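# Move bottle M9 from fridge bin to bench

## Task

Find out whether either of the two bottles in the refrigerator's bin is marked M9. If one is, lift that bottle out, set it upright on the bench, keep the other bottle upright inside the refrigerator, and close the refrigerator door. If neither is marked M9, leave both bottles in place, close the door, and press the CALL key on the operator panel until it latches down. A call made in error cannot be reversed.

## Robot and tools

Robot: two UR-type arms, left_arm and right_arm. Each has a Robotiq 2F-140 gripper whose fingers can fold and a wrist camera. Each arm rides a carriage on one shared floor track: left_rail carries left_arm and is always the +y one, right_rail carries right_arm. The names do not refer to sides of the images.

Scene frame: fixed to the table, which starts at x = 0.17 m. The table top is z = 0, +z is up, +x is the direction the arms face, and +y is to their left. The track runs along y at x = 0, with y = 0 at its middle. Each arm base sits at x = 0, y = its rail's position_m, z = 0.04 m. end_effector_position (m) is the point between the closed finger pads. The fingertips reach about 33 mm past it at gaps up to 40 mm, and about 9 mm past it fully open. The gripper's fingers point along its +z and close along its y.

execute_actions: takes "actions", a list holding one action (or empty, which returns camera images), plus optional "cameras" (names, ["all"], or []). An action can have:
- "rows": up to 15 rows, each applied for one control step of 1/30 s. A row is a single list of 18 numbers, all in [-1, 1]. Order: left_arm shoulder pan, shoulder lift, elbow, wrist 1, wrist 2, wrist 3, then left gripper position, force_limit, speed; then the same 9 for right_arm.
- The six joint numbers are offsets, not poses. They count from each arm's Joint targets at the start of the action, not from the previous row, and 1.0 = 2.222 rad. Repeating an offset in a new call moves the joint on again.
- The three gripper numbers are absolute commands. position: +1 is fully open (140 mm), about -0.8 is pads touching, -1 closes until blocked. force_limit: -1 gives about 14 N, 0 about 40 N, +1 about 58 N. speed: -1 is about 30 mm/s, 0 about 140, +1 about 250. A fast close grips much harder. To keep a gripper unchanged, resend its last three numbers; a 0 counts as a command.
- "steps": 1 to 450, at least one per row, 15 by default. After the last row the arms keep heading to its target.
- "until": ends early on rail conditions only, for example {"all": {"status": "ended"}} or {"left_rail": {"position_status": ["!=", "moving"]}}. Numbers need a comparison such as ">=".
- "left_rail" / "right_rail": position_m is an absolute carriage goal along y in metres (left -0.8 to 1.5, right -1.5 to 0.8). speed_m_s is 0.01 to 1, acceleration_factor is 0.1 to 1, and {"stop": true} brakes. To drive, send position_m, then wait with until position_status != moving before using that arm. Keep the carriages at least 0.78 m apart. A row's target rides along with a moving carriage.

move: "target" is one 18-number row or a list of up to 15 rows. Each row uses the same layout and the same offsets from the Joint targets at the call's start, not from the previous target. "speed" is in rad/s for the joint with farthest to go, 0.01 to 3.14, default 0.5. "blend" is in rad and rounds corners in a list. "stop_force" is in N, 3 to 120: an arm's path ends when it feels that push. Use it with low speed for touches, and leave it out when backing off a contact. "zero" (with stop_force) re-zeroes the force reading. "blocking"=false returns early; then call wait or stop before sending new rows or moves. The result adds a "move:" line reading done, off_target, moving, held, or fault, with limits=held if steps were withheld.

Other tools:
- wait(seconds 0 to 10) lets things run.
- stop brakes a running move.
- zoom_image(camera, region [x0, y0, x1, y1] in pixels, at most 504 by 504) enlarges the newest image. Cameras: cam_high, cam_bench_left, cam_bench_mid, cam_bench_right, cam_left_wrist, cam_right_wrist, each 672x504.
- zero_wrist_force(arm) re-zeroes that arm's force sensor.
- read_manual gives licence texts.
- finished_scene ends the scene for good.

Reading results: Joint positions and Joint velocities give, per arm, the rail (m) and then the six joints (rad). Joint targets is the commanded angles, and the next offsets start from here. Joint ranges: elbow ±3.142, the others ±6.283. Going past a range by more than 0.010 rad is refused, and "joint sent to its limit" marks clipping. "joint command not followed" means the clearance check altered the command. object_status codes: 0 moving, 1 blocked while opening, 2 blocked while closing (a grip), 3 reached the target or pads met. position_measured is in counts: 3 open, 139 about 60 mm, 230 pads met. Wrist force and torque are in the tool's own axes. Wrist depth is a 7x7 grid of distances in mm. Rail position_status reads moving, done, contact_stop, time_out, stopped, stopped_with_arm, stopped_for_other_arm, or stopped_for_other_carriage. position_answer reads taken or not_taken. Joint torques are whole drive outputs, sign toward increasing angle.

Gripping: close with position -1 and confirm object_status 2. Grip near the fingertip quarter of the pads, because grips nearer the palm fold the fingers and can slip. Pressing the fingertips into a surface folds them. To grip harder, raise force_limit and nudge position (-1 to -0.98).

Avoid:
- Outside force of about 150 N on an arm, or joint contact torque above 136 N m (shoulder and elbow) or 25.4 N m (wrists). Either halts the arm for 10 s.
- Stiff targets pushed past firm contact, and fast impacts.
- Any contact between the two arms or carriages.
- Dropping or knocking over bottles, and letting anything fall off the table, onto the track, or onto the strip beside it.
- Long stretched holds, which overheat motors.
- Pressing CALL unless no bottle is M9.

Each tool is called as name(argument=value, ...), one argument or row to a line, values as JSON.

## Session

execute_actions(
  actions=[],
)

Scene clock: 0.00 s.
left_arm: end_effector_position=(+0.3456, +1.3302, +0.5800) position_measured=3 object_status=3 end_effector_quat_wxyz=(+0.000, +0.000, +1.000, +0.000) | right_arm: end_effector_position=(+0.3456, -1.3116, +0.5800) position_measured=3 object_status=3 end_effector_quat_wxyz=(+0.000, +0.000, +1.000, +0.000)
Joint positions: left_arm=[1.303 -0.316 -1.725 0.971 -0.816 -1.571 -0.316] | right_arm=[-1.339 -0.316 -1.725 0.971 -0.816 -1.571 -0.316]
Joint velocities: within noise
Joint torques (N m): no reading
Wrist force (N): no reading
Wrist torque (N m): no reading
Wrist force, peak (N): no reading
Wrist depth (mm): cam_left_wrist=[646 644 648 642 639 635 1304 / 668 668 668 664 644 662 1288 / 689 682 676 702 702 704 1386 / - - 805 730 732 723 130 / - 144 794 745 779 774 115 / - 823 842 833 869 826 100 / - 1825 1781 1781 1766 1781 -] | cam_right_wrist=[620 618 622 623 625 631 638 / 655 649 655 665 669 678 676 / 715 695 699 697 702 715 720 / 1445 147 755 758 760 144 115 / 103 782 799 814 805 830 110 / 1746 1653 823 876 1897 1746 - / - 1881 1966 1897 1914 1948 -]
Joint targets: left_arm=[1.303 -0.316 -1.725 0.971 -0.816 -1.571 -0.316] | right_arm=[-1.339 -0.316 -1.725 0.971 -0.816 -1.571 -0.316]
Tool commands: left_gripper/position=+1.0 left_gripper/force_limit=+1.0 left_gripper/speed=+1.0 right_gripper/position=+1.0 right_gripper/force_limit=+1.0 right_gripper/speed=+1.0
left_rail: position_m=1.303 position_status=done
right_rail: position_m=-1.339 position_status=done

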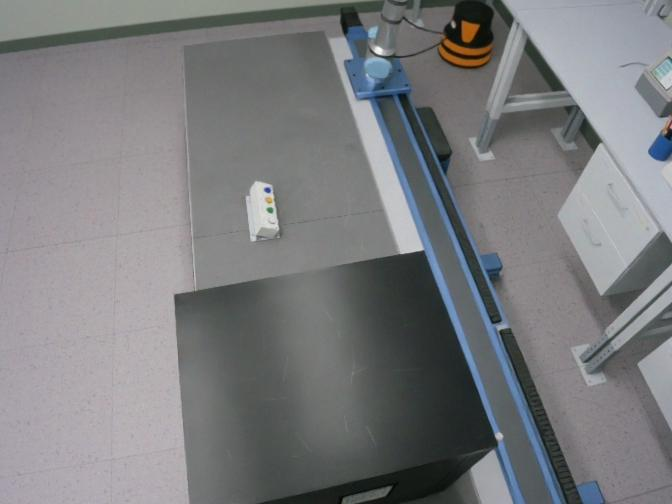

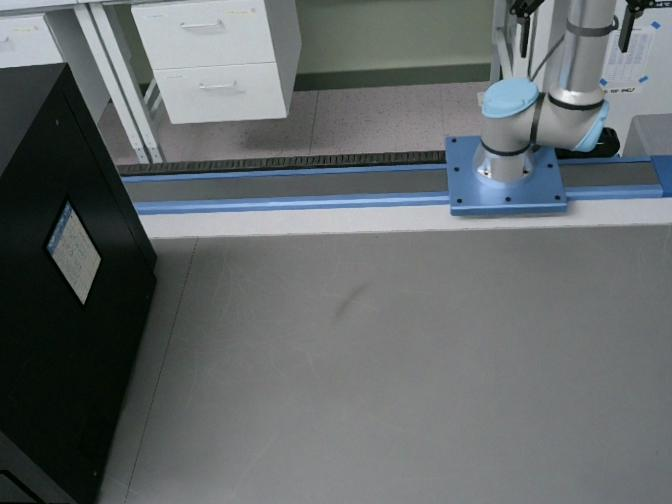

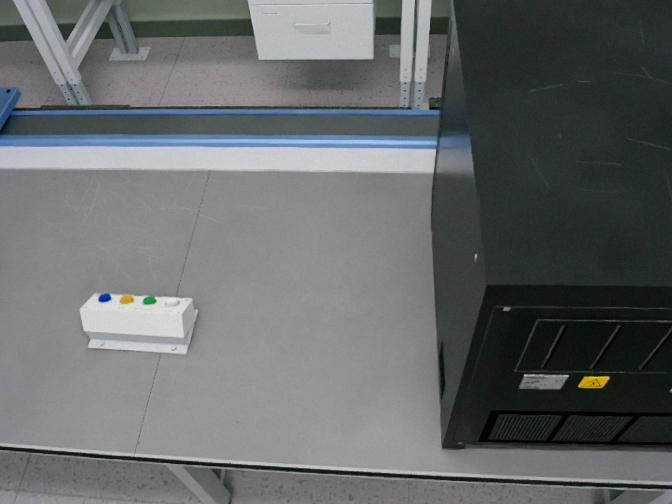

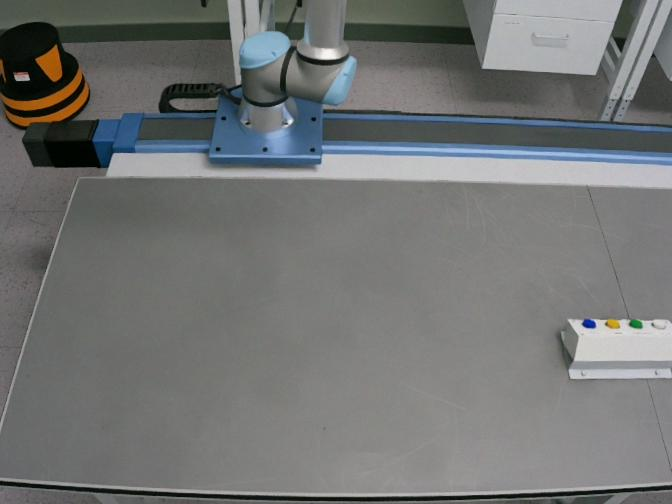

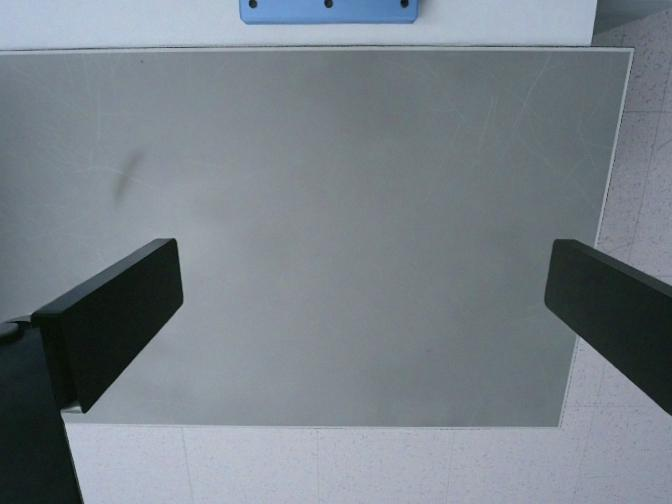

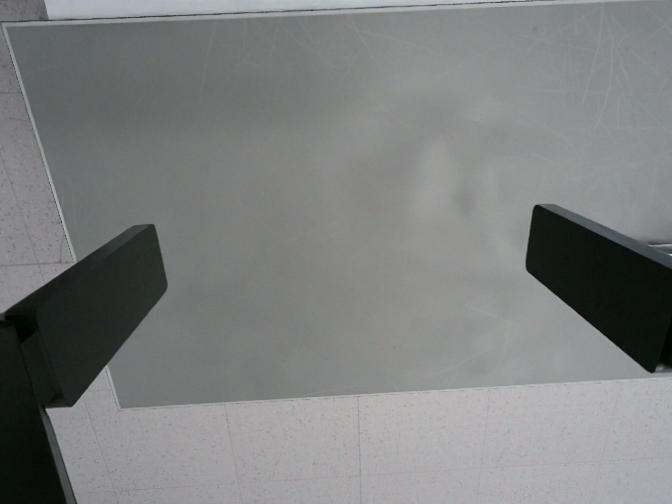

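move(
  target=[-0.518,0.1332,0.2194,-0.7065,0.53,-0.636,1,1,1,0,0,0,0,0,0,1,1,1],
  speed=1.2,
)

move(
  target=[-0.518,0.1332,0.2194,-0.7065,0.53,-0.636,1,1,1,0,0,0,0,0,0,1,1,1],
  speed=1.2,
)

execute_actions(
  actions=[
    {"left_rail":{"position_m":0.85,"speed_m_s":0.5},"steps":90,"until":{"left_rail":{"position_status":["!=","moving"]}}},
  ],
  cameras=["all"],
)

Scene clock: 21.80 s.
left_arm: end_effector_position=(+0.4815, +0.7432, +0.5983) position_measured=3 object_status=3 end_effector_quat_wxyz=(+0.504, -0.311, +0.734, -0.332) end_effector_velocity=(-0.001, +0.000, +0.001) end_effector_angular_velocity=(-0.007, -0.002, +0.001) | right_arm: end_effector_position=(+0.3456, -1.3116, +0.5800) position_measured=3 object_status=3 end_effector_quat_wxyz=(+0.000, +0.000, +1.000, +0.000)
Joint positions: left_arm=[1.303 -1.467 -1.429 1.458 -2.385 -0.393 -1.729] | right_arm=[-1.339 -0.316 -1.725 0.971 -0.816 -1.571 -0.316]
Joint velocities: left_arm=[0 -0.002 0 0.001 -0.005 0.003 -0.003] | right_arm=[within noise]
Joint torques (N m): left_arm=[-9.69 -18 -13.39 -5.03 2.98 -1.22] | right_arm=[-0.41 -12.71 -20.44 -2.86 0.04 0.37]
Wrist force (N): left_arm=[-3.0 -3.1 0.5] | right_arm=[-0.2 0.0 0.0]
Wrist torque (N m): left_arm=[-0.87 0.76 0.12] | right_arm=[0.00 0.03 0.00]
Wrist force, peak (N): left_arm=[-2.9 -3.1 1.5] | right_arm=[0.0 -0.6 0.5]
Wrist depth (mm): cam_left_wrist=[- - 420 2407 2212 1647 575 / 3776 5093 4212 3650 2607 1955 1352 / - - 3174 - 3269 2212 1711 / - - 4294 - 4212 2577 1766 / - 115 - - 3712 3369 115 / - - - - - 3318 104 / - 2381 - - - 3085 -] | cam_right_wrist=[625 627 622 625 634 636 640 / 657 648 663 665 663 676 684 / 708 702 697 708 704 718 727 / 1417 147 745 750 752 144 115 / 103 796 802 817 811 823 110 / 1760 859 856 1834 1803 891 - / 1865 1897 1881 1914 1931 1984 -]
Joint targets: left_arm=[1.303 -1.467 -1.429 1.458 -2.386 -0.393 -1.729] | right_arm=[-1.339 -0.316 -1.725 0.971 -0.816 -1.571 -0.316]
left_rail: position_m=1.303 position_status=done
right_rail: position_m=-1.339 position_status=done
move: done

Scene clock: 24.07 s.
left_arm: end_effector_position=(-0.0222, +0.8817, +0.4022) position_measured=3 object_status=3 end_effector_quat_wxyz=(+0.093, +0.702, -0.092, +0.701) | right_arm: end_effector_position=(+0.3456, -1.3116, +0.5800) position_measured=3 object_status=3 end_effector_quat_wxyz=(+0.000, +0.000, +1.000, +0.000)
Joint positions: left_arm=[1.303 -2.618 -1.133 1.945 -3.955 0.784 -3.142] | right_arm=[-1.339 -0.316 -1.725 0.971 -0.816 -1.571 -0.316]
Joint torques (N m): left_arm=[-9.23 -20.38 -1.95 -0.4 1.2 -1.39] | right_arm=[-0.5 -12.86 -20.18 -2.91 0.02 0.34]
Wrist force (N): left_arm=[0.4 0.3 -1.2] | right_arm=[0.0 -0.2 0.1]
Wrist torque (N m): left_arm=[-0.06 -0.10 0.52] | right_arm=[-0.05 0.01 0.00]
Wrist force, peak (N): left_arm=[-4.5 -3.2 1.5] | right_arm=[0.1 -0.3 0.7]
Wrist depth (mm): cam_left_wrist=[- - 2844 - - 662 3269 / - - - - - 557 486 / - 3911 - 4380 785 - 662 / - 3129 3842 4132 - 562 511 / - 143 952 1019 1028 - 115 / - 700 760 723 668 622 104 / - 576 552 542 554 573 -] | cam_right_wrist=[615 620 622 627 631 636 642 / 657 646 663 661 673 673 678 / 704 711 691 704 715 718 725 / 1455 147 752 758 760 144 115 / 103 782 802 805 817 836 110 / 1760 856 1705 873 1789 1818 - / 1914 1948 1931 1865 1966 1948 -]
Joint targets: left_arm=[1.303 -2.618 -1.133 1.946 -3.956 0.784 -3.142] | right_arm=[-1.339 -0.316 -1.725 0.971 -0.816 -1.571 -0.316]
left_rail: position_m=1.303 position_status=done
right_rail: position_m=-1.339 position_status=done
move: done

Scene clock: 25.60 s.
left_arm: end_effector_position=(-0.0223, +0.4289, +0.4021) position_measured=3 object_status=3 end_effector_quat_wxyz=(+0.093, +0.702, -0.092, +0.700) | right_arm: end_effector_position=(+0.3456, -1.3116, +0.5800) position_measured=3 object_status=3 end_effector_quat_wxyz=(+0.000, +0.000, +1.000, +0.000)
Joint positions: left_arm=[0.85 -2.618 -1.133 1.946 -3.956 0.784 -3.142] | right_arm=[-1.339 -0.316 -1.725 0.971 -0.816 -1.571 -0.316]
Joint torques (N m): left_arm=[-8.35 -25.47 -10.35 -0.04 1.06 -1.17] | right_arm=[-0.24 -12.87 -20.31 -2.99 0.04 0.46]
Wrist force (N): left_arm=[0.2 0.4 -1.1] | right_arm=[0.2 -0.1 0.0]
Wrist torque (N m): left_arm=[-0.04 -0.06 0.51] | right_arm=[-0.03 -0.04 0.00]
Wrist force, peak (N): left_arm=[0.4 -2.7 -2.1] | right_arm=[0.3 -0.5 0.1]
Wrist depth (mm): cam_left_wrist=[- 2433 366 - - - - / - - 379 - 442 473 - / 4212 3129 409 808 826 560 - / - 3776 443 576 557 700 - / - 143 728 747 687 660 115 / - 704 628 579 579 622 104 / - 566 549 535 556 576 573] | cam_right_wrist=[620 623 616 625 625 629 638 / 655 657 661 661 661 678 684 / 711 688 699 711 713 715 708 / 1417 147 750 755 758 144 114 / 103 791 799 814 830 843 110 / 1732 859 869 873 1789 1818 - / 1834 1881 1931 1914 1931 1948 -]
Joint targets: left_arm=[0.850 -2.618 -1.133 1.946 -3.956 0.784 -3.142] | right_arm=[-1.339 -0.316 -1.725 0.971 -0.816 -1.571 -0.316]
Tool commands: left_gripper/position=+1.0 left_gripper/force_limit=+1.0 left_gripper/speed=+1.0 right_gripper/position=+1.0 right_gripper/force_limit=+1.0 right_gripper/speed=+1.0
left_rail: position_m=0.850 speed_m_s=0.50 position_status=done
right_rail: position_m=-1.339 position_status=done

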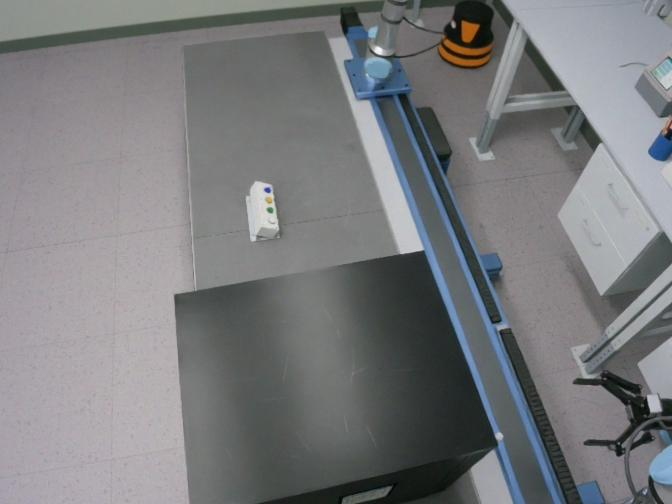

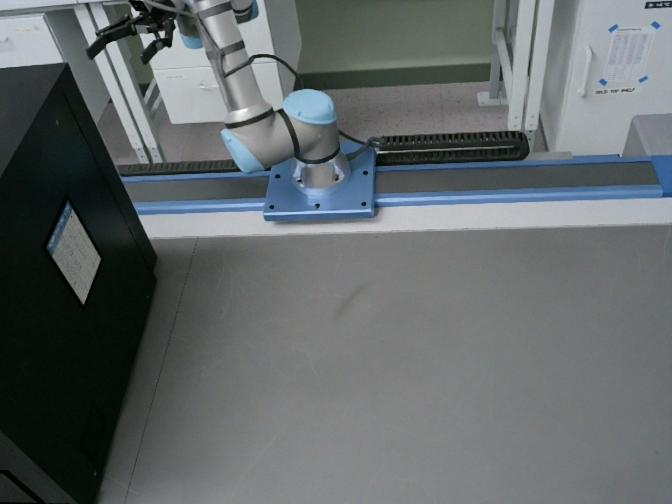

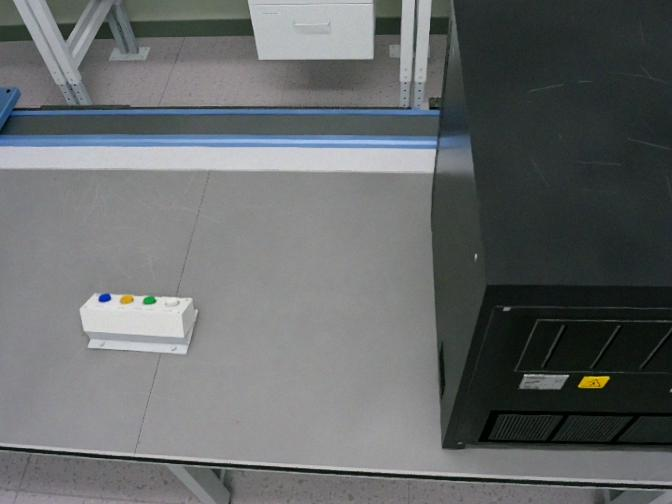

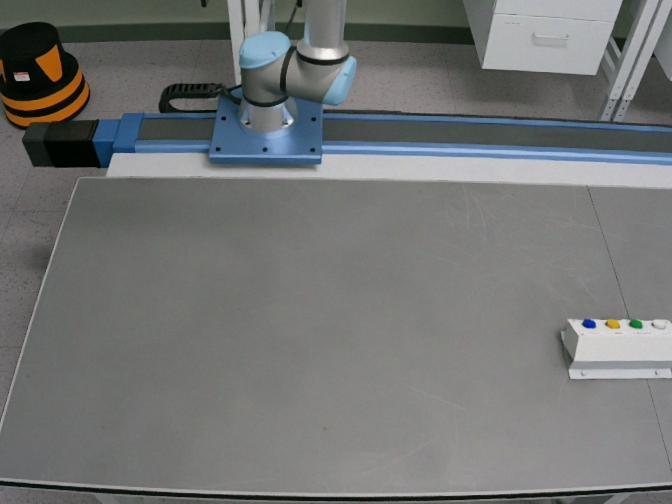

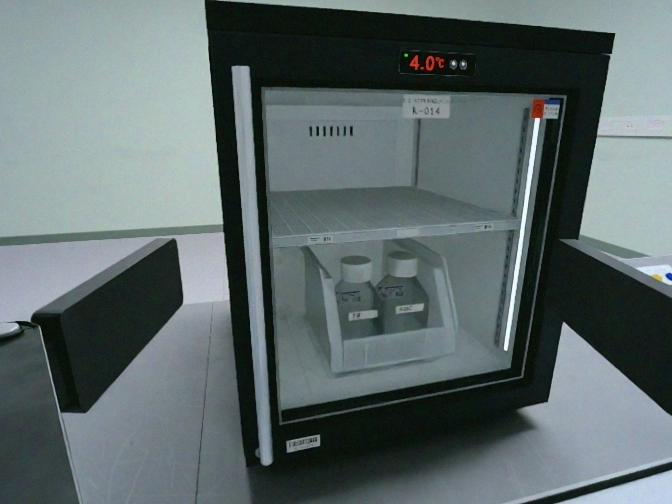

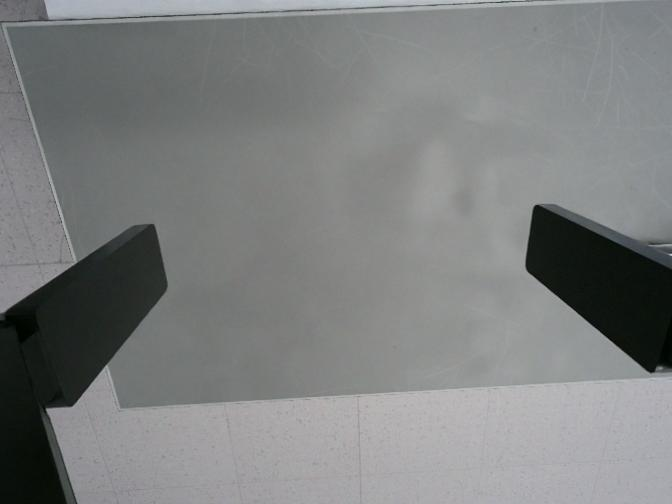

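zoom_image(
  camera="cam_left_wrist",
  region=[310, 240, 460, 350],
)

zoom_image(
  camera="cam_left_wrist",
  region=[200, 0, 640, 480],
)

zoom_image(
  camera="cam_bench_right",
  region=[550, 300, 672, 390],
)

zoom_image(
  camera="cam_bench_mid",
  region=[60, 270, 220, 370],
)

Scaled by 3.360 from the camera's 672x504 image, which has a finer 960x720 frame.

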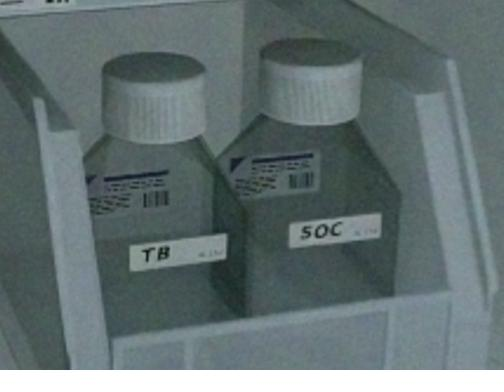

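Scaled by 1.050 from the camera's 672x504 image, which has a finer 960x720 frame.

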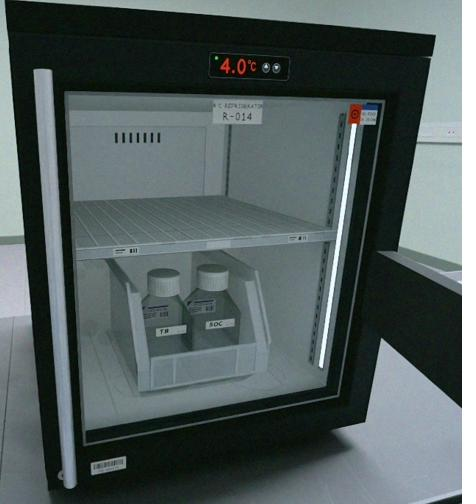

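Scaled by 4.131 from the camera's 672x504 image, which has a finer 960x720 frame.

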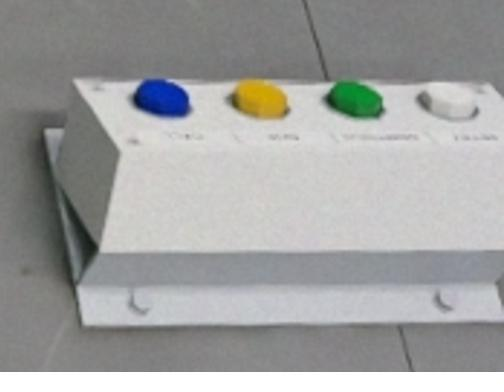

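Scaled by 3.150 from the camera's 672x504 image, which has a finer 960x720 frame.

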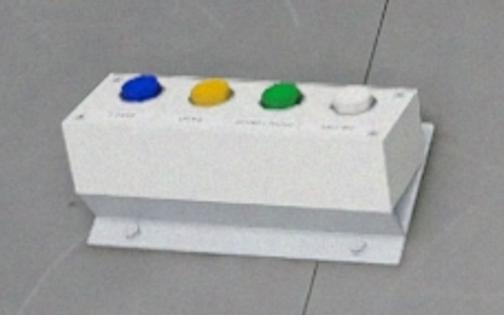

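zoom_image(
  camera="cam_bench_left",
  region=[20, 50, 200, 300],
)

zoom_image(
  camera="cam_high",
  region=[380, 230, 530, 480],
)

zoom_image(
  camera="cam_left_wrist",
  region=[200, 0, 300, 100],
)

zoom_image(
  camera="cam_left_wrist",
  region=[220, 360, 360, 480],
)

zoom_image(
  camera="cam_left_wrist",
  region=[520, 0, 640, 120],
)

Scaled by 2.016 from the camera's 672x504 image, which has a finer 960x720 frame.

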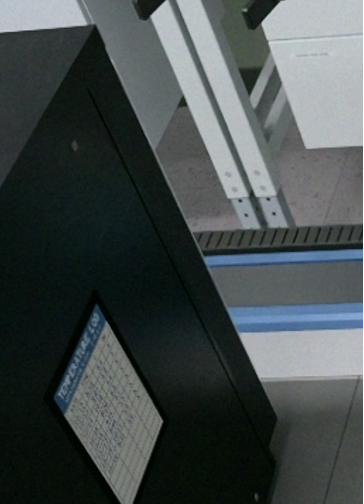

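Scaled by 2.016 from the camera's 672x504 image, which has a finer 960x720 frame.

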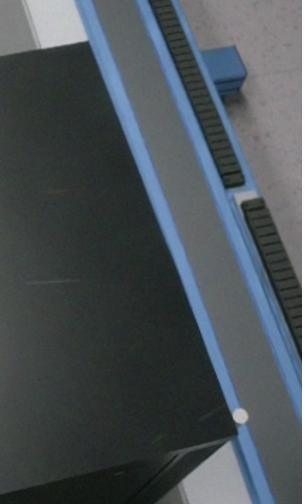

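Scaled by 5.040 from the camera's 672x504 image, which has a finer 960x720 frame.

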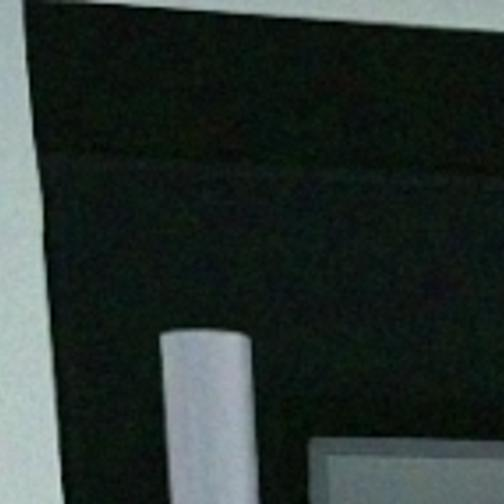

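Scaled by 3.600 from the camera's 672x504 image, which has a finer 960x720 frame.

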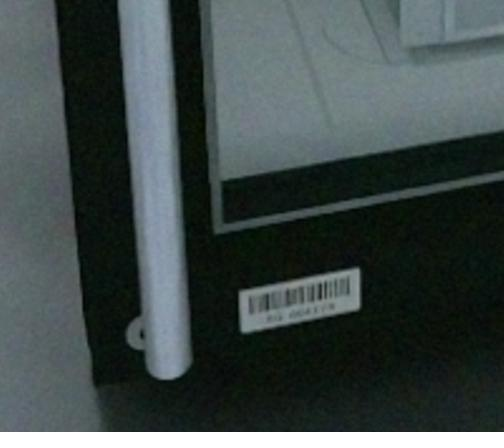

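Scaled by 4.200 from the camera's 672x504 image, which has a finer 960x720 frame.

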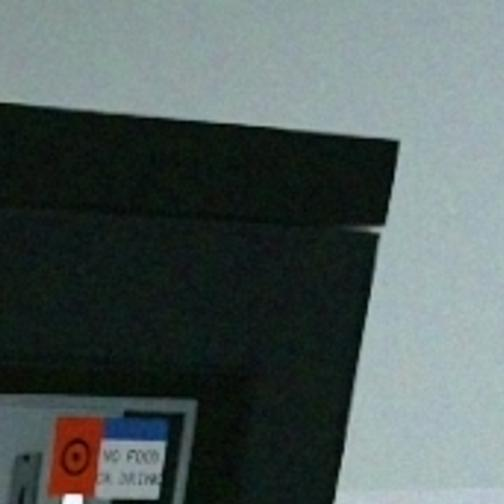

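execute_actions(
  actions=[
    {"right_rail":{"position_m":-0.62,"speed_m_s":0.6},"steps":120,"until":{"right_rail":{"position_status":["!=","moving"]}}},
  ],
  cameras=["cam_right_wrist","cam_bench_right","cam_bench_mid"],
)

Scene clock: 33.70 s.
left_arm: end_effector_position=(-0.0223, +0.4289, +0.4021) position_measured=3 object_status=3 end_effector_quat_wxyz=(+0.093, +0.702, -0.092, +0.700) | right_arm: end_effector_position=(+0.3456, -0.5928, +0.5800) position_measured=3 object_status=3 end_effector_quat_wxyz=(+0.000, +0.000, +1.000, +0.000)
Joint positions: left_arm=[0.85 -2.618 -1.133 1.946 -3.956 0.784 -3.142] | right_arm=[-0.62 -0.316 -1.725 0.971 -0.816 -1.571 -0.316]
Joint torques (N m): left_arm=[-9.89 -46.36 -23.41 -0.01 1.04 -1.08] | right_arm=[-0.3 -12.62 -20.68 -3.06 0.07 0.56]
Wrist force (N): left_arm=[0.3 0.4 -1.5] | right_arm=[0.0 -0.1 0.4]
Wrist torque (N m): left_arm=[-0.03 -0.09 0.52] | right_arm=[-0.02 0.01 0.00]
Wrist force, peak (N): left_arm=[0.1 0.6 -1.6] | right_arm=[-0.1 -3.4 0.1]
Wrist depth (mm): cam_left_wrist=[- 3422 360 - 416 444 3532 / - 3369 358 - 453 485 - / - - 402 771 777 557 3269 / - - 426 573 619 589 129 / - 133 836 697 676 635 115 / - 662 642 575 615 678 104 / - 548 535 529 550 535 569] | cam_right_wrist=[618 615 623 631 632 640 638 / 640 655 659 663 671 682 676 / 688 699 704 711 715 723 720 / - 147 745 745 758 144 115 / 103 785 805 820 823 836 110 / 859 862 869 876 1774 1789 - / 1881 1931 1948 1948 1966 1834 -]
Joint targets: left_arm=[0.850 -2.618 -1.133 1.946 -3.956 0.784 -3.142] | right_arm=[-0.620 -0.316 -1.725 0.971 -0.816 -1.571 -0.316]
Tool commands: left_gripper/position=+1.0 left_gripper/force_limit=+1.0 left_gripper/speed=+1.0 right_gripper/position=+1.0 right_gripper/force_limit=+1.0 right_gripper/speed=+1.0
left_rail: position_m=0.850 speed_m_s=0.50 position_status=done
right_rail: position_m=-0.620 speed_m_s=0.60 position_status=done
Images, in order (width x height): cam_bench_mid 672x504, cam_bench_right 672x504, cam_right_wrist 672x504.

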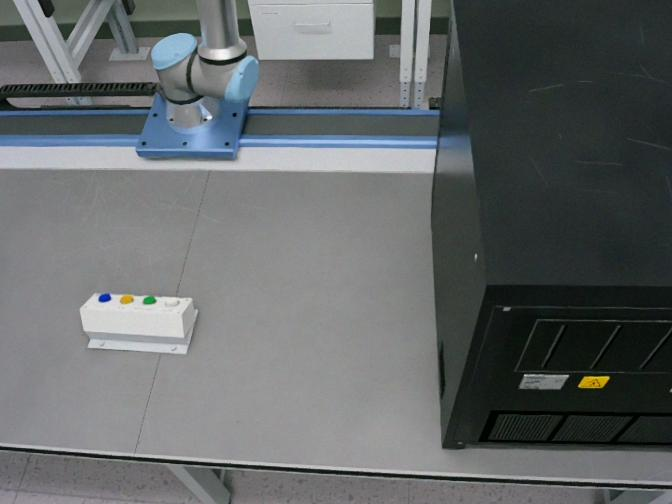

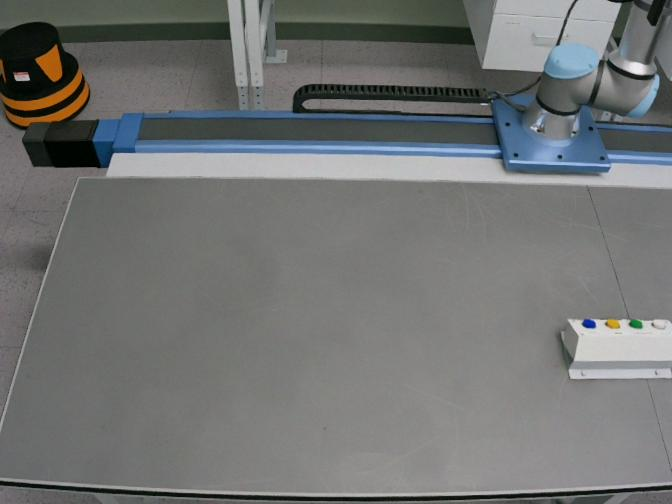

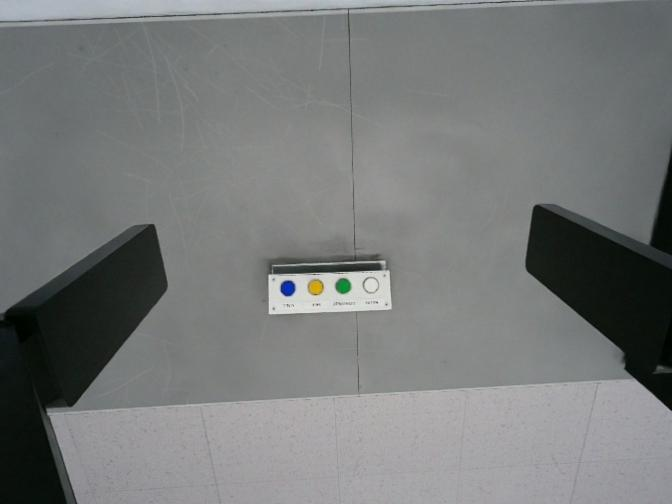

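zoom_image(
  camera="cam_right_wrist",
  region=[266, 254, 396, 318],
)

zoom_image(
  camera="cam_right_wrist",
  region=[266, 270, 330, 318],
)

zoom_image(
  camera="cam_bench_mid",
  region=[60, 280, 220, 370],
)

Scaled by 3.877 from the camera's 672x504 image, which has a finer 960x720 frame.

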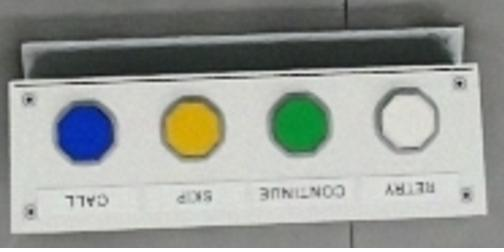

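Scaled by 7.875 from the camera's 672x504 image, which has a finer 960x720 frame.

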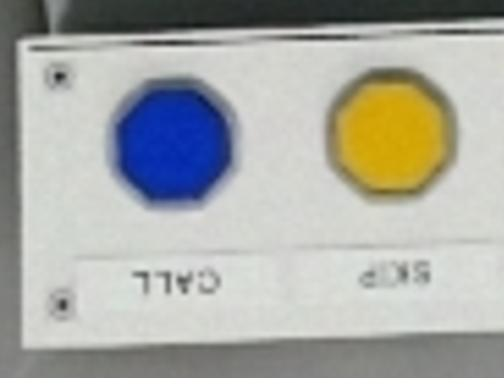

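Scaled by 3.150 from the camera's 672x504 image, which has a finer 960x720 frame.

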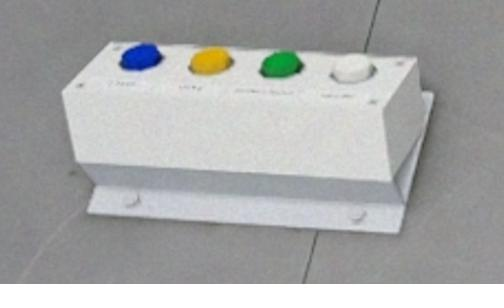

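execute_actions(
  actions=[
    {"right_rail":{"position_m":-1.34,"speed_m_s":0.6},"steps":120,"until":{"right_rail":{"position_status":["!=","moving"]}}},
  ],
)

move(
  target=[0,0,0,0,0,0,1,1,1,0.1422,0.3911,0.5135,-0.905,0.707,0.1422,1,1,1],
  speed=1.0,
  cameras=["cam_right_wrist","cam_bench_right"],
)

zoom_image(
  camera="cam_right_wrist",
  region=[236, 150, 436, 350],
)

Scene clock: 42.93 s.
left_arm: end_effector_position=(-0.0223, +0.4289, +0.4021) position_measured=3 object_status=3 end_effector_quat_wxyz=(+0.093, +0.702, -0.092, +0.700) | right_arm: end_effector_position=(+0.3456, -1.3127, +0.5800) position_measured=3 object_status=3 end_effector_quat_wxyz=(+0.000, +0.000, +1.000, +0.000)
Joint positions: left_arm=[0.85 -2.618 -1.133 1.946 -3.956 0.784 -3.142] | right_arm=[-1.34 -0.316 -1.725 0.971 -0.816 -1.571 -0.316]
Joint torques (N m): left_arm=[-10.03 -46.4 -23.25 -0.08 0.89 -1.19] | right_arm=[-0.62 -12.39 -20.37 -2.95 -0.03 0.52]
Wrist force (N): left_arm=[0.2 0.2 -1.3] | right_arm=[0.2 -0.1 0.2]
Wrist torque (N m): left_arm=[-0.06 -0.07 0.51] | right_arm=[-0.02 -0.05 0.01]
Wrist force, peak (N): left_arm=[0.3 0.7 -1.7] | right_arm=[0.0 3.3 -0.2]
Wrist depth (mm): cam_left_wrist=[- 3369 357 - 434 - - / - - 390 777 439 479 - / - - 398 796 774 581 4132 / - 4132 440 543 587 572 1352 / - 124 817 - - 576 115 / - 697 646 572 644 629 104 / - 548 564 564 553 550 572] | cam_right_wrist=[625 620 618 625 638 642 642 / 653 653 665 663 673 669 649 / 1355 693 706 711 713 713 718 / 1455 136 755 755 755 143 115 / 103 785 811 808 830 827 110 / 1760 862 859 859 1718 1789 - / 1881 1881 1881 1931 1966 1931 -]
Joint targets: left_arm=[0.850 -2.618 -1.133 1.946 -3.956 0.784 -3.142] | right_arm=[-1.340 -0.316 -1.725 0.971 -0.816 -1.571 -0.316]
Tool commands: left_gripper/position=+1.0 left_gripper/force_limit=+1.0 left_gripper/speed=+1.0 right_gripper/position=+1.0 right_gripper/force_limit=+1.0 right_gripper/speed=+1.0
left_rail: position_m=0.850 speed_m_s=0.50 position_status=done
right_rail: position_m=-1.340 speed_m_s=0.60 position_status=done

Scene clock: 45.87 s.
left_arm: end_effector_position=(-0.0223, +0.4289, +0.4021) position_measured=3 object_status=3 end_effector_quat_wxyz=(+0.093, +0.702, -0.092, +0.700) | right_arm: end_effector_position=(+0.5001, -0.8956, +0.1508) position_measured=3 object_status=3 end_effector_quat_wxyz=(+0.000, +0.000, +0.707, +0.707)
Joint positions: left_arm=[0.85 -2.618 -1.133 1.946 -3.956 0.784 -3.142] | right_arm=[-1.34 0 -0.856 2.111 -2.827 0 0]
Joint torques (N m): left_arm=[-10.37 -46.37 -23.04 0.01 0.96 -1.09] | right_arm=[9.93 -32.69 0.01 -4.31 3.94 2.03]
Wrist force (N): left_arm=[0.3 0.5 -1.4] | right_arm=[1.1 -2.0 -1.4]
Wrist torque (N m): left_arm=[-0.01 -0.07 0.52] | right_arm=[-0.61 -0.35 -0.01]
Wrist force, peak (N): left_arm=[0.2 0.3 -1.7] | right_arm=[2.6 -2.9 -0.8]
Wrist depth (mm): cam_left_wrist=[- - - 384 - 454 - / - 5215 390 - 687 479 - / - 4212 411 805 823 592 - / - 3221 448 554 554 528 122 / - 144 436 658 - 629 115 / - 704 474 570 600 631 104 / - 548 530 528 553 550 572] | cam_right_wrist=[222 327 623 3637 894 - - / 220 319 673 - - 4117 - / 217 312 648 - 925 - 2508 / 212 147 434 - - 137 115 / 103 297 361 - 4546 4041 110 / 206 294 513 - - - - / 215 289 562 3257 4744 3162 -]
Joint targets: left_arm=[0.850 -2.618 -1.133 1.946 -3.956 0.784 -3.142] | right_arm=[-1.340 0.000 -0.856 2.111 -2.827 0.000 0.000]
left_rail: position_m=0.850 speed_m_s=0.50 position_status=done
right_rail: position_m=-1.340 speed_m_s=0.60 position_status=done
move: done
Images, in order (width x height): cam_bench_right 672x504, cam_right_wrist 672x504.

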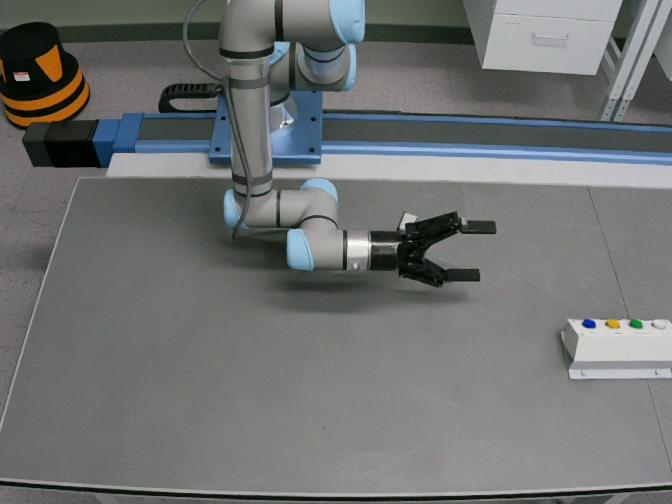

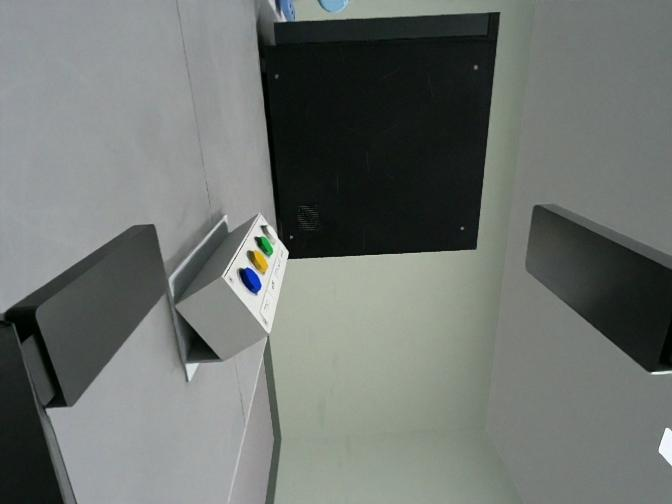

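Scaled by 2.520 from the camera's 672x504 image, which has a finer 960x720 frame.

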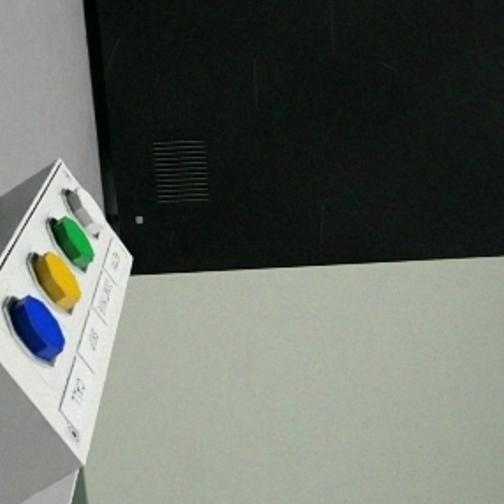

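move(
  target=[0,0,0,0,0,0,1,1,1,0,-0.311,0.0668,0.0085,-0.7069,0,-1,-1,-0.5],
  speed=0.9,
)

execute_actions(
  actions=[
    {"right_rail":{"position_m":-0.823,"speed_m_s":0.4},"steps":120,"until":{"right_rail":{"position_status":["!=","moving"]}}},
  ],
  cameras=["cam_right_wrist","cam_bench_right","cam_bench_mid"],
)

Scene clock: 64.47 s.
left_arm: end_effector_position=(-0.0223, +0.4289, +0.4021) position_measured=3 object_status=3 end_effector_quat_wxyz=(+0.093, +0.702, -0.092, +0.700) | right_arm: end_effector_position=(+0.5489, -1.2065, +0.1515) position_measured=232 object_status=3 end_effector_quat_wxyz=(+0.259, +0.000, +0.966, +0.000)
Joint positions: left_arm=[0.85 -2.618 -1.133 1.946 -3.956 0.784 -3.142] | right_arm=[-1.34 0 -1.547 2.26 -2.808 -1.57 0]
Joint torques (N m): left_arm=[-9.9 -45.98 -22.85 -0.04 0.8 -1.09] | right_arm=[9.64 -28.39 -12.45 -1.84 -1.69 1.93]
Wrist force (N): left_arm=[0.3 0.1 -1.1] | right_arm=[0.7 -0.2 -0.5]
Wrist torque (N m): left_arm=[-0.10 -0.10 0.52] | right_arm=[-0.03 -0.09 -0.03]
Wrist force, peak (N): left_arm=[0.3 0.4 -1.8] | right_arm=[0.9 -2.7 -1.4]
Wrist depth (mm): cam_left_wrist=[- - 363 - 424 457 - / - - 382 - 450 497 - / - 3776 374 823 760 584 3129 / 2920 4056 496 582 626 595 122 / - 143 823 753 - 594 115 / - 706 633 576 559 622 99 / - 548 520 520 553 545 -] | cam_right_wrist=[220 223 225 227 231 233 237 / 253 256 259 263 266 270 274 / 296 301 305 307 318 320 325 / 358 366 358 109 368 392 404 / 453 - 89 - 72 78 499 / - - - - 60 73 - / - 59 - - - - -]
Joint targets: left_arm=[0.850 -2.618 -1.133 1.946 -3.956 0.784 -3.142] | right_arm=[-1.340 0.000 -1.547 2.260 -2.808 -1.571 0.000]
left_rail: position_m=0.850 speed_m_s=0.50 position_status=done
right_rail: position_m=-1.340 speed_m_s=0.60 position_status=done
move: done

Scene clock: 66.33 s.
left_arm: end_effector_position=(-0.0223, +0.4289, +0.4021) position_measured=3 object_status=3 end_effector_quat_wxyz=(+0.093, +0.702, -0.092, +0.700) | right_arm: end_effector_position=(+0.5489, -0.6896, +0.1516) position_measured=232 object_status=3 end_effector_quat_wxyz=(+0.259, +0.000, +0.966, +0.000)
Joint positions: left_arm=[0.85 -2.618 -1.133 1.946 -3.956 0.784 -3.142] | right_arm=[-0.823 0 -1.547 2.26 -2.808 -1.571 0]
Joint torques (N m): left_arm=[-9.64 -45.63 -22.79 -0.1 0.78 -1.08] | right_arm=[-2.3 -27.65 -16.26 -2.58 -1.3 1.91]
Wrist force (N): left_arm=[0.4 0.3 -1.3] | right_arm=[0.7 -0.1 -0.8]
Wrist torque (N m): left_arm=[-0.07 -0.10 0.52] | right_arm=[-0.02 -0.12 -0.02]
Wrist force, peak (N): left_arm=[0.3 0.5 -1.6] | right_arm=[0.6 -3.3 -0.4]
Wrist depth (mm): cam_left_wrist=[3532 - 369 - - 452 - / - - - 529 438 475 - / - - 416 817 640 543 - / 3422 4212 445 549 562 575 121 / - 115 - - - 642 115 / - 704 543 572 592 631 104 / - 553 515 533 556 553 567] | cam_right_wrist=[220 223 225 228 231 233 236 / 253 256 259 262 265 270 274 / 296 300 305 239 242 246 245 / 357 364 361 109 255 263 403 / 450 - 89 - 86 78 503 / - - - - 60 73 - / - 59 - - - - -]
Joint targets: left_arm=[0.850 -2.618 -1.133 1.946 -3.956 0.784 -3.142] | right_arm=[-0.823 0.000 -1.547 2.260 -2.808 -1.571 0.000]
Tool commands: left_gripper/position=+1.0 left_gripper/force_limit=+1.0 left_gripper/speed=+1.0 right_gripper/position=-1.0 right_gripper/force_limit=-1.0 right_gripper/speed=-0.5
left_rail: position_m=0.850 speed_m_s=0.50 position_status=done
right_rail: position_m=-0.823 speed_m_s=0.40 position_status=done
Images, in order (width x height): cam_bench_mid 672x504, cam_bench_right 672x504, cam_right_wrist 672x504.

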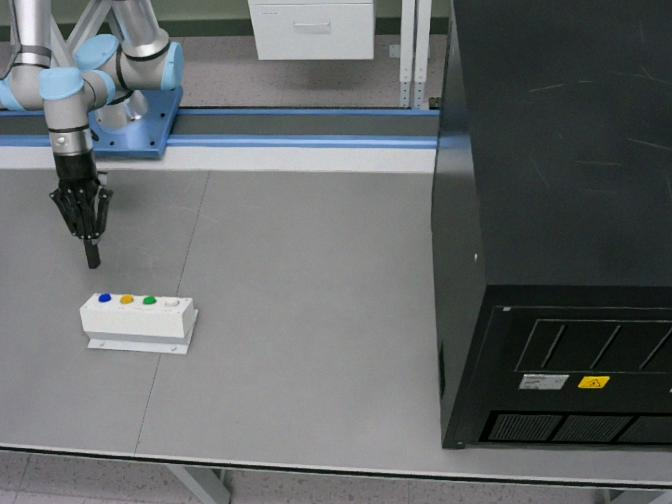

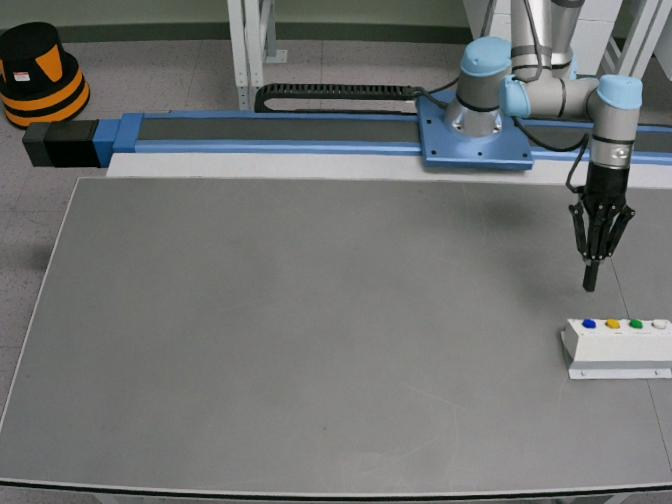

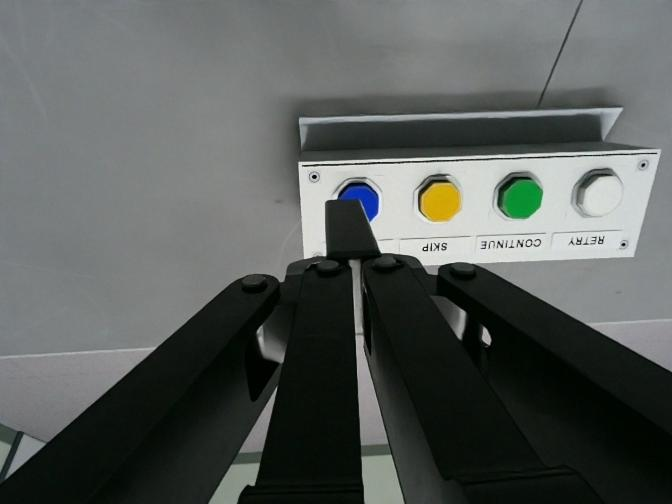

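execute_actions(
  actions=[
    {"right_rail":{"position_m":-0.8115,"speed_m_s":0.1},"steps":40,"until":{"right_rail":{"position_status":["!=","moving"]}}},
  ],
)

move(
  target=[0,0,0,0,0,0,1,1,1,0,0.0543,-0.0098,-0.0442,0,0,-1,-1,-0.5],
  speed=0.15,
  stop_force=8,
  cameras=["cam_right_wrist"],
)

zoom_image(
  camera="cam_right_wrist",
  region=[270, 100, 450, 280],
)

Scene clock: 72.27 s.
left_arm: end_effector_position=(-0.0223, +0.4289, +0.4021) position_measured=3 object_status=3 end_effector_quat_wxyz=(+0.093, +0.702, -0.092, +0.700) | right_arm: end_effector_position=(+0.5489, -0.6782, +0.1516) position_measured=232 object_status=3 end_effector_quat_wxyz=(+0.259, +0.000, +0.966, +0.000)
Joint positions: left_arm=[0.85 -2.618 -1.133 1.946 -3.956 0.784 -3.142] | right_arm=[-0.812 0 -1.547 2.26 -2.808 -1.571 0]
Joint torques (N m): left_arm=[-10 -46.47 -22.65 -0.08 0.68 -1.11] | right_arm=[-2.08 -20.1 -29.22 -4.96 -0.59 1.91]
Wrist force (N): left_arm=[0.2 0.3 -1.3] | right_arm=[0.5 -0.2 -0.6]
Wrist torque (N m): left_arm=[-0.04 -0.08 0.51] | right_arm=[-0.03 -0.07 -0.03]
Wrist force, peak (N): left_arm=[0.3 0.5 -1.6] | right_arm=[0.7 -3.1 -0.8]
Wrist depth (mm): cam_left_wrist=[3532 - - 395 420 435 - / - 3712 369 839 453 490 - / - - 410 796 718 570 3776 / - 3650 429 573 552 584 120 / - 144 465 - - 578 115 / - 693 633 595 603 624 104 / - - 521 525 548 549 567] | cam_right_wrist=[220 222 226 227 230 233 236 / 253 256 259 263 266 271 273 / 297 301 303 240 242 245 251 / 358 366 357 109 253 260 401 / 450 - 89 - 86 78 502 / - - - - 60 73 - / - 59 - - - - -]
Joint targets: left_arm=[0.850 -2.618 -1.133 1.946 -3.956 0.784 -3.142] | right_arm=[-0.811 0.000 -1.547 2.260 -2.808 -1.571 0.000]
Tool commands: left_gripper/position=+1.0 left_gripper/force_limit=+1.0 left_gripper/speed=+1.0 right_gripper/position=-1.0 right_gripper/force_limit=-1.0 right_gripper/speed=-0.5
left_rail: position_m=0.850 speed_m_s=0.50 position_status=done
right_rail: position_m=-0.812 position_m_goal=-0.811 speed_m_s=0.10 position_status=done

Scene clock: 74.30 s.
left_arm: end_effector_position=(-0.0223, +0.4289, +0.4021) position_measured=3 object_status=3 end_effector_quat_wxyz=(+0.093, +0.702, -0.092, +0.700) | right_arm: end_effector_position=(+0.5730, -0.6782, +0.1191) position_measured=232 object_status=3 end_effector_quat_wxyz=(+0.259, +0.000, +0.966, +0.000)
Joint positions: left_arm=[0.85 -2.618 -1.133 1.946 -3.956 0.784 -3.142] | right_arm=[-0.811 0 -1.427 2.238 -2.906 -1.571 0]
Joint torques (N m): left_arm=[-9.9 -45.75 -22.9 -0.11 0.68 -1.09] | right_arm=[9.17 -18.48 -31.6 -5.25 1.05 1.85]
Wrist force (N): left_arm=[-0.1 0.5 -1.1] | right_arm=[0.7 -0.7 -0.7]
Wrist torque (N m): left_arm=[0.00 -0.02 0.51] | right_arm=[-0.12 -0.10 -0.03]
Wrist force, peak (N): left_arm=[0.6 0.6 -1.5] | right_arm=[0.8 -0.5 -1.0]
Wrist depth (mm): cam_left_wrist=[- 3776 - - 447 - - / - 3982 - - 460 491 - / 4660 2547 421 799 788 530 - / 3590 3590 439 567 557 143 121 / - 143 817 578 723 656 115 / - 723 628 570 603 622 104 / - 546 529 525 567 610 576] | cam_right_wrist=[195 193 199 197 199 202 205 / 218 216 225 226 227 236 234 / 258 268 254 200 201 203 205 / 310 315 308 109 212 217 219 / 390 364 89 - 86 78 436 / - - - - 60 73 - / - 59 - - - - -]
Joint targets: left_arm=[0.850 -2.618 -1.133 1.946 -3.956 0.784 -3.142] | right_arm=[-0.811 0.000 -1.427 2.238 -2.906 -1.571 0.000]
left_rail: position_m=0.850 speed_m_s=0.50 position_status=done
right_rail: position_m=-0.811 speed_m_s=0.10 position_status=done
move: done
Images, in order (width x height): cam_right_wrist 672x504.

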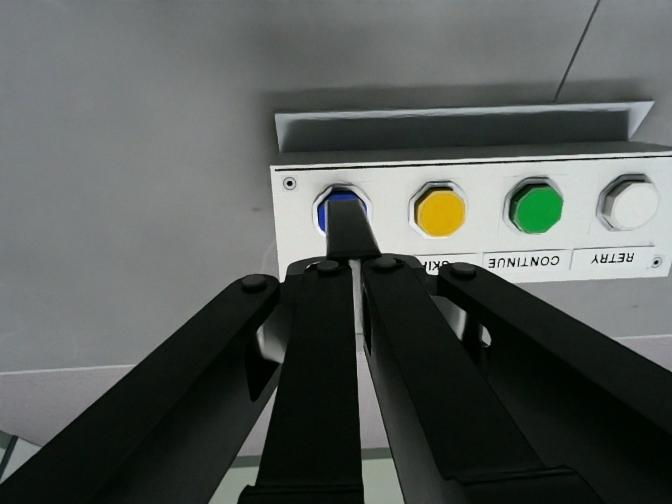

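Scaled by 2.800 from the camera's 672x504 image, which has a finer 960x720 frame.

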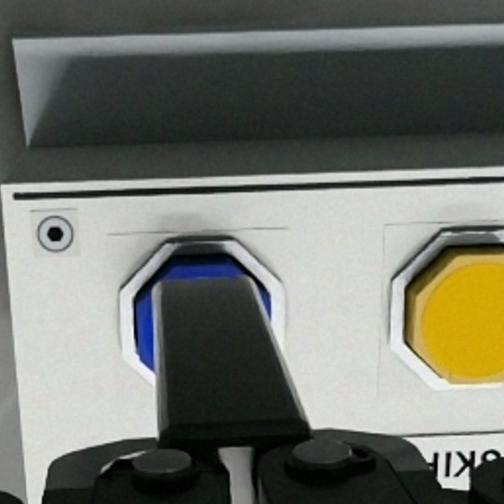

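move(
  target=[0,0,0,0,0,0,1,1,1,0,0.0529,-0.0111,-0.0418,0,0,-1,-1,-0.5],
  speed=0.04,
  stop_force=25,
  cameras=["cam_right_wrist"],
)

zoom_image(
  camera="cam_right_wrist",
  region=[270, 100, 450, 280],
)

Scene clock: 81.17 s.
left_arm: end_effector_position=(-0.0223, +0.4289, +0.4021) position_measured=3 object_status=3 end_effector_quat_wxyz=(+0.093, +0.702, -0.092, +0.700) | right_arm: end_effector_position=(+0.5901, -0.6781, +0.0927) position_measured=232 object_status=3 end_effector_quat_wxyz=(+0.259, +0.000, +0.966, +0.000)
Joint positions: left_arm=[0.85 -2.618 -1.133 1.946 -3.956 0.784 -3.142] | right_arm=[-0.811 0 -1.334 2.219 -2.979 -1.571 0]
Joint torques (N m): left_arm=[-10 -45.69 -22.84 -0.13 0.58 -1.12] | right_arm=[-0.52 -29.02 -11.09 -2.06 1.36 1.83]
Wrist force (N): left_arm=[0.4 0.3 -1.1] | right_arm=[8.0 -3.7 -20.2]
Wrist torque (N m): left_arm=[-0.05 -0.11 0.51] | right_arm=[0.10 0.00 -0.01]
Wrist force, peak (N): left_arm=[0.4 0.7 -1.6] | right_arm=[19.9 -6.2 -62.5]
Wrist depth (mm): cam_left_wrist=[- - - 390 433 3842 - / 3911 - 388 - 432 478 - / - - 373 782 735 622 2704 / 3476 144 436 569 723 654 117 / - 144 691 682 766 656 - / - 706 635 572 607 628 104 / - 548 525 533 598 553 572] | cam_right_wrist=[166 168 169 171 175 176 178 / 196 194 197 197 198 200 204 / 224 226 221 174 172 173 175 / 272 275 267 109 172 185 187 / 342 316 89 - 86 78 378 / - - - - 60 73 - / - 59 - - - - -]
Joint targets: left_arm=[0.850 -2.618 -1.133 1.946 -3.956 0.784 -3.142] | right_arm=[-0.811 0.000 -1.334 2.219 -2.979 -1.571 0.000]
left_rail: position_m=0.850 speed_m_s=0.50 position_status=done
right_rail: position_m=-0.811 speed_m_s=0.10 position_status=done
move: contact (right_arm); right_arm: the shoulder lift is farthest, 0.025 rad from its target
Images, in order (width x height): cam_right_wrist 672x504.

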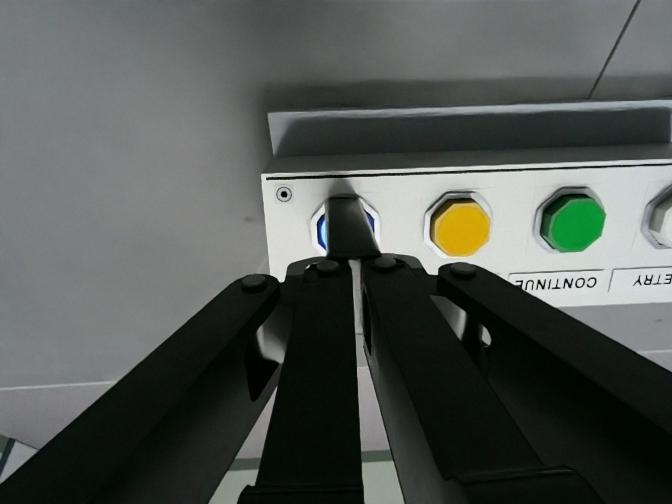

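Scaled by 2.800 from the camera's 672x504 image, which has a finer 960x720 frame.

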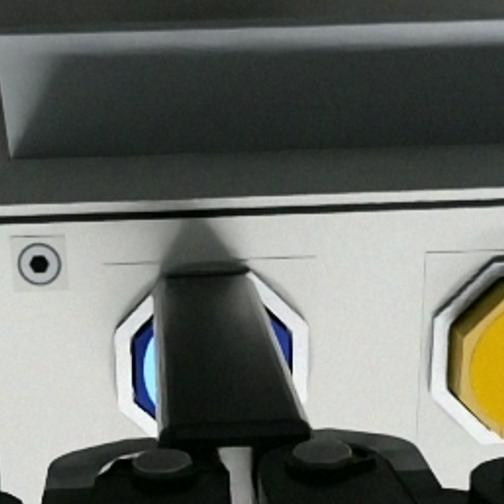

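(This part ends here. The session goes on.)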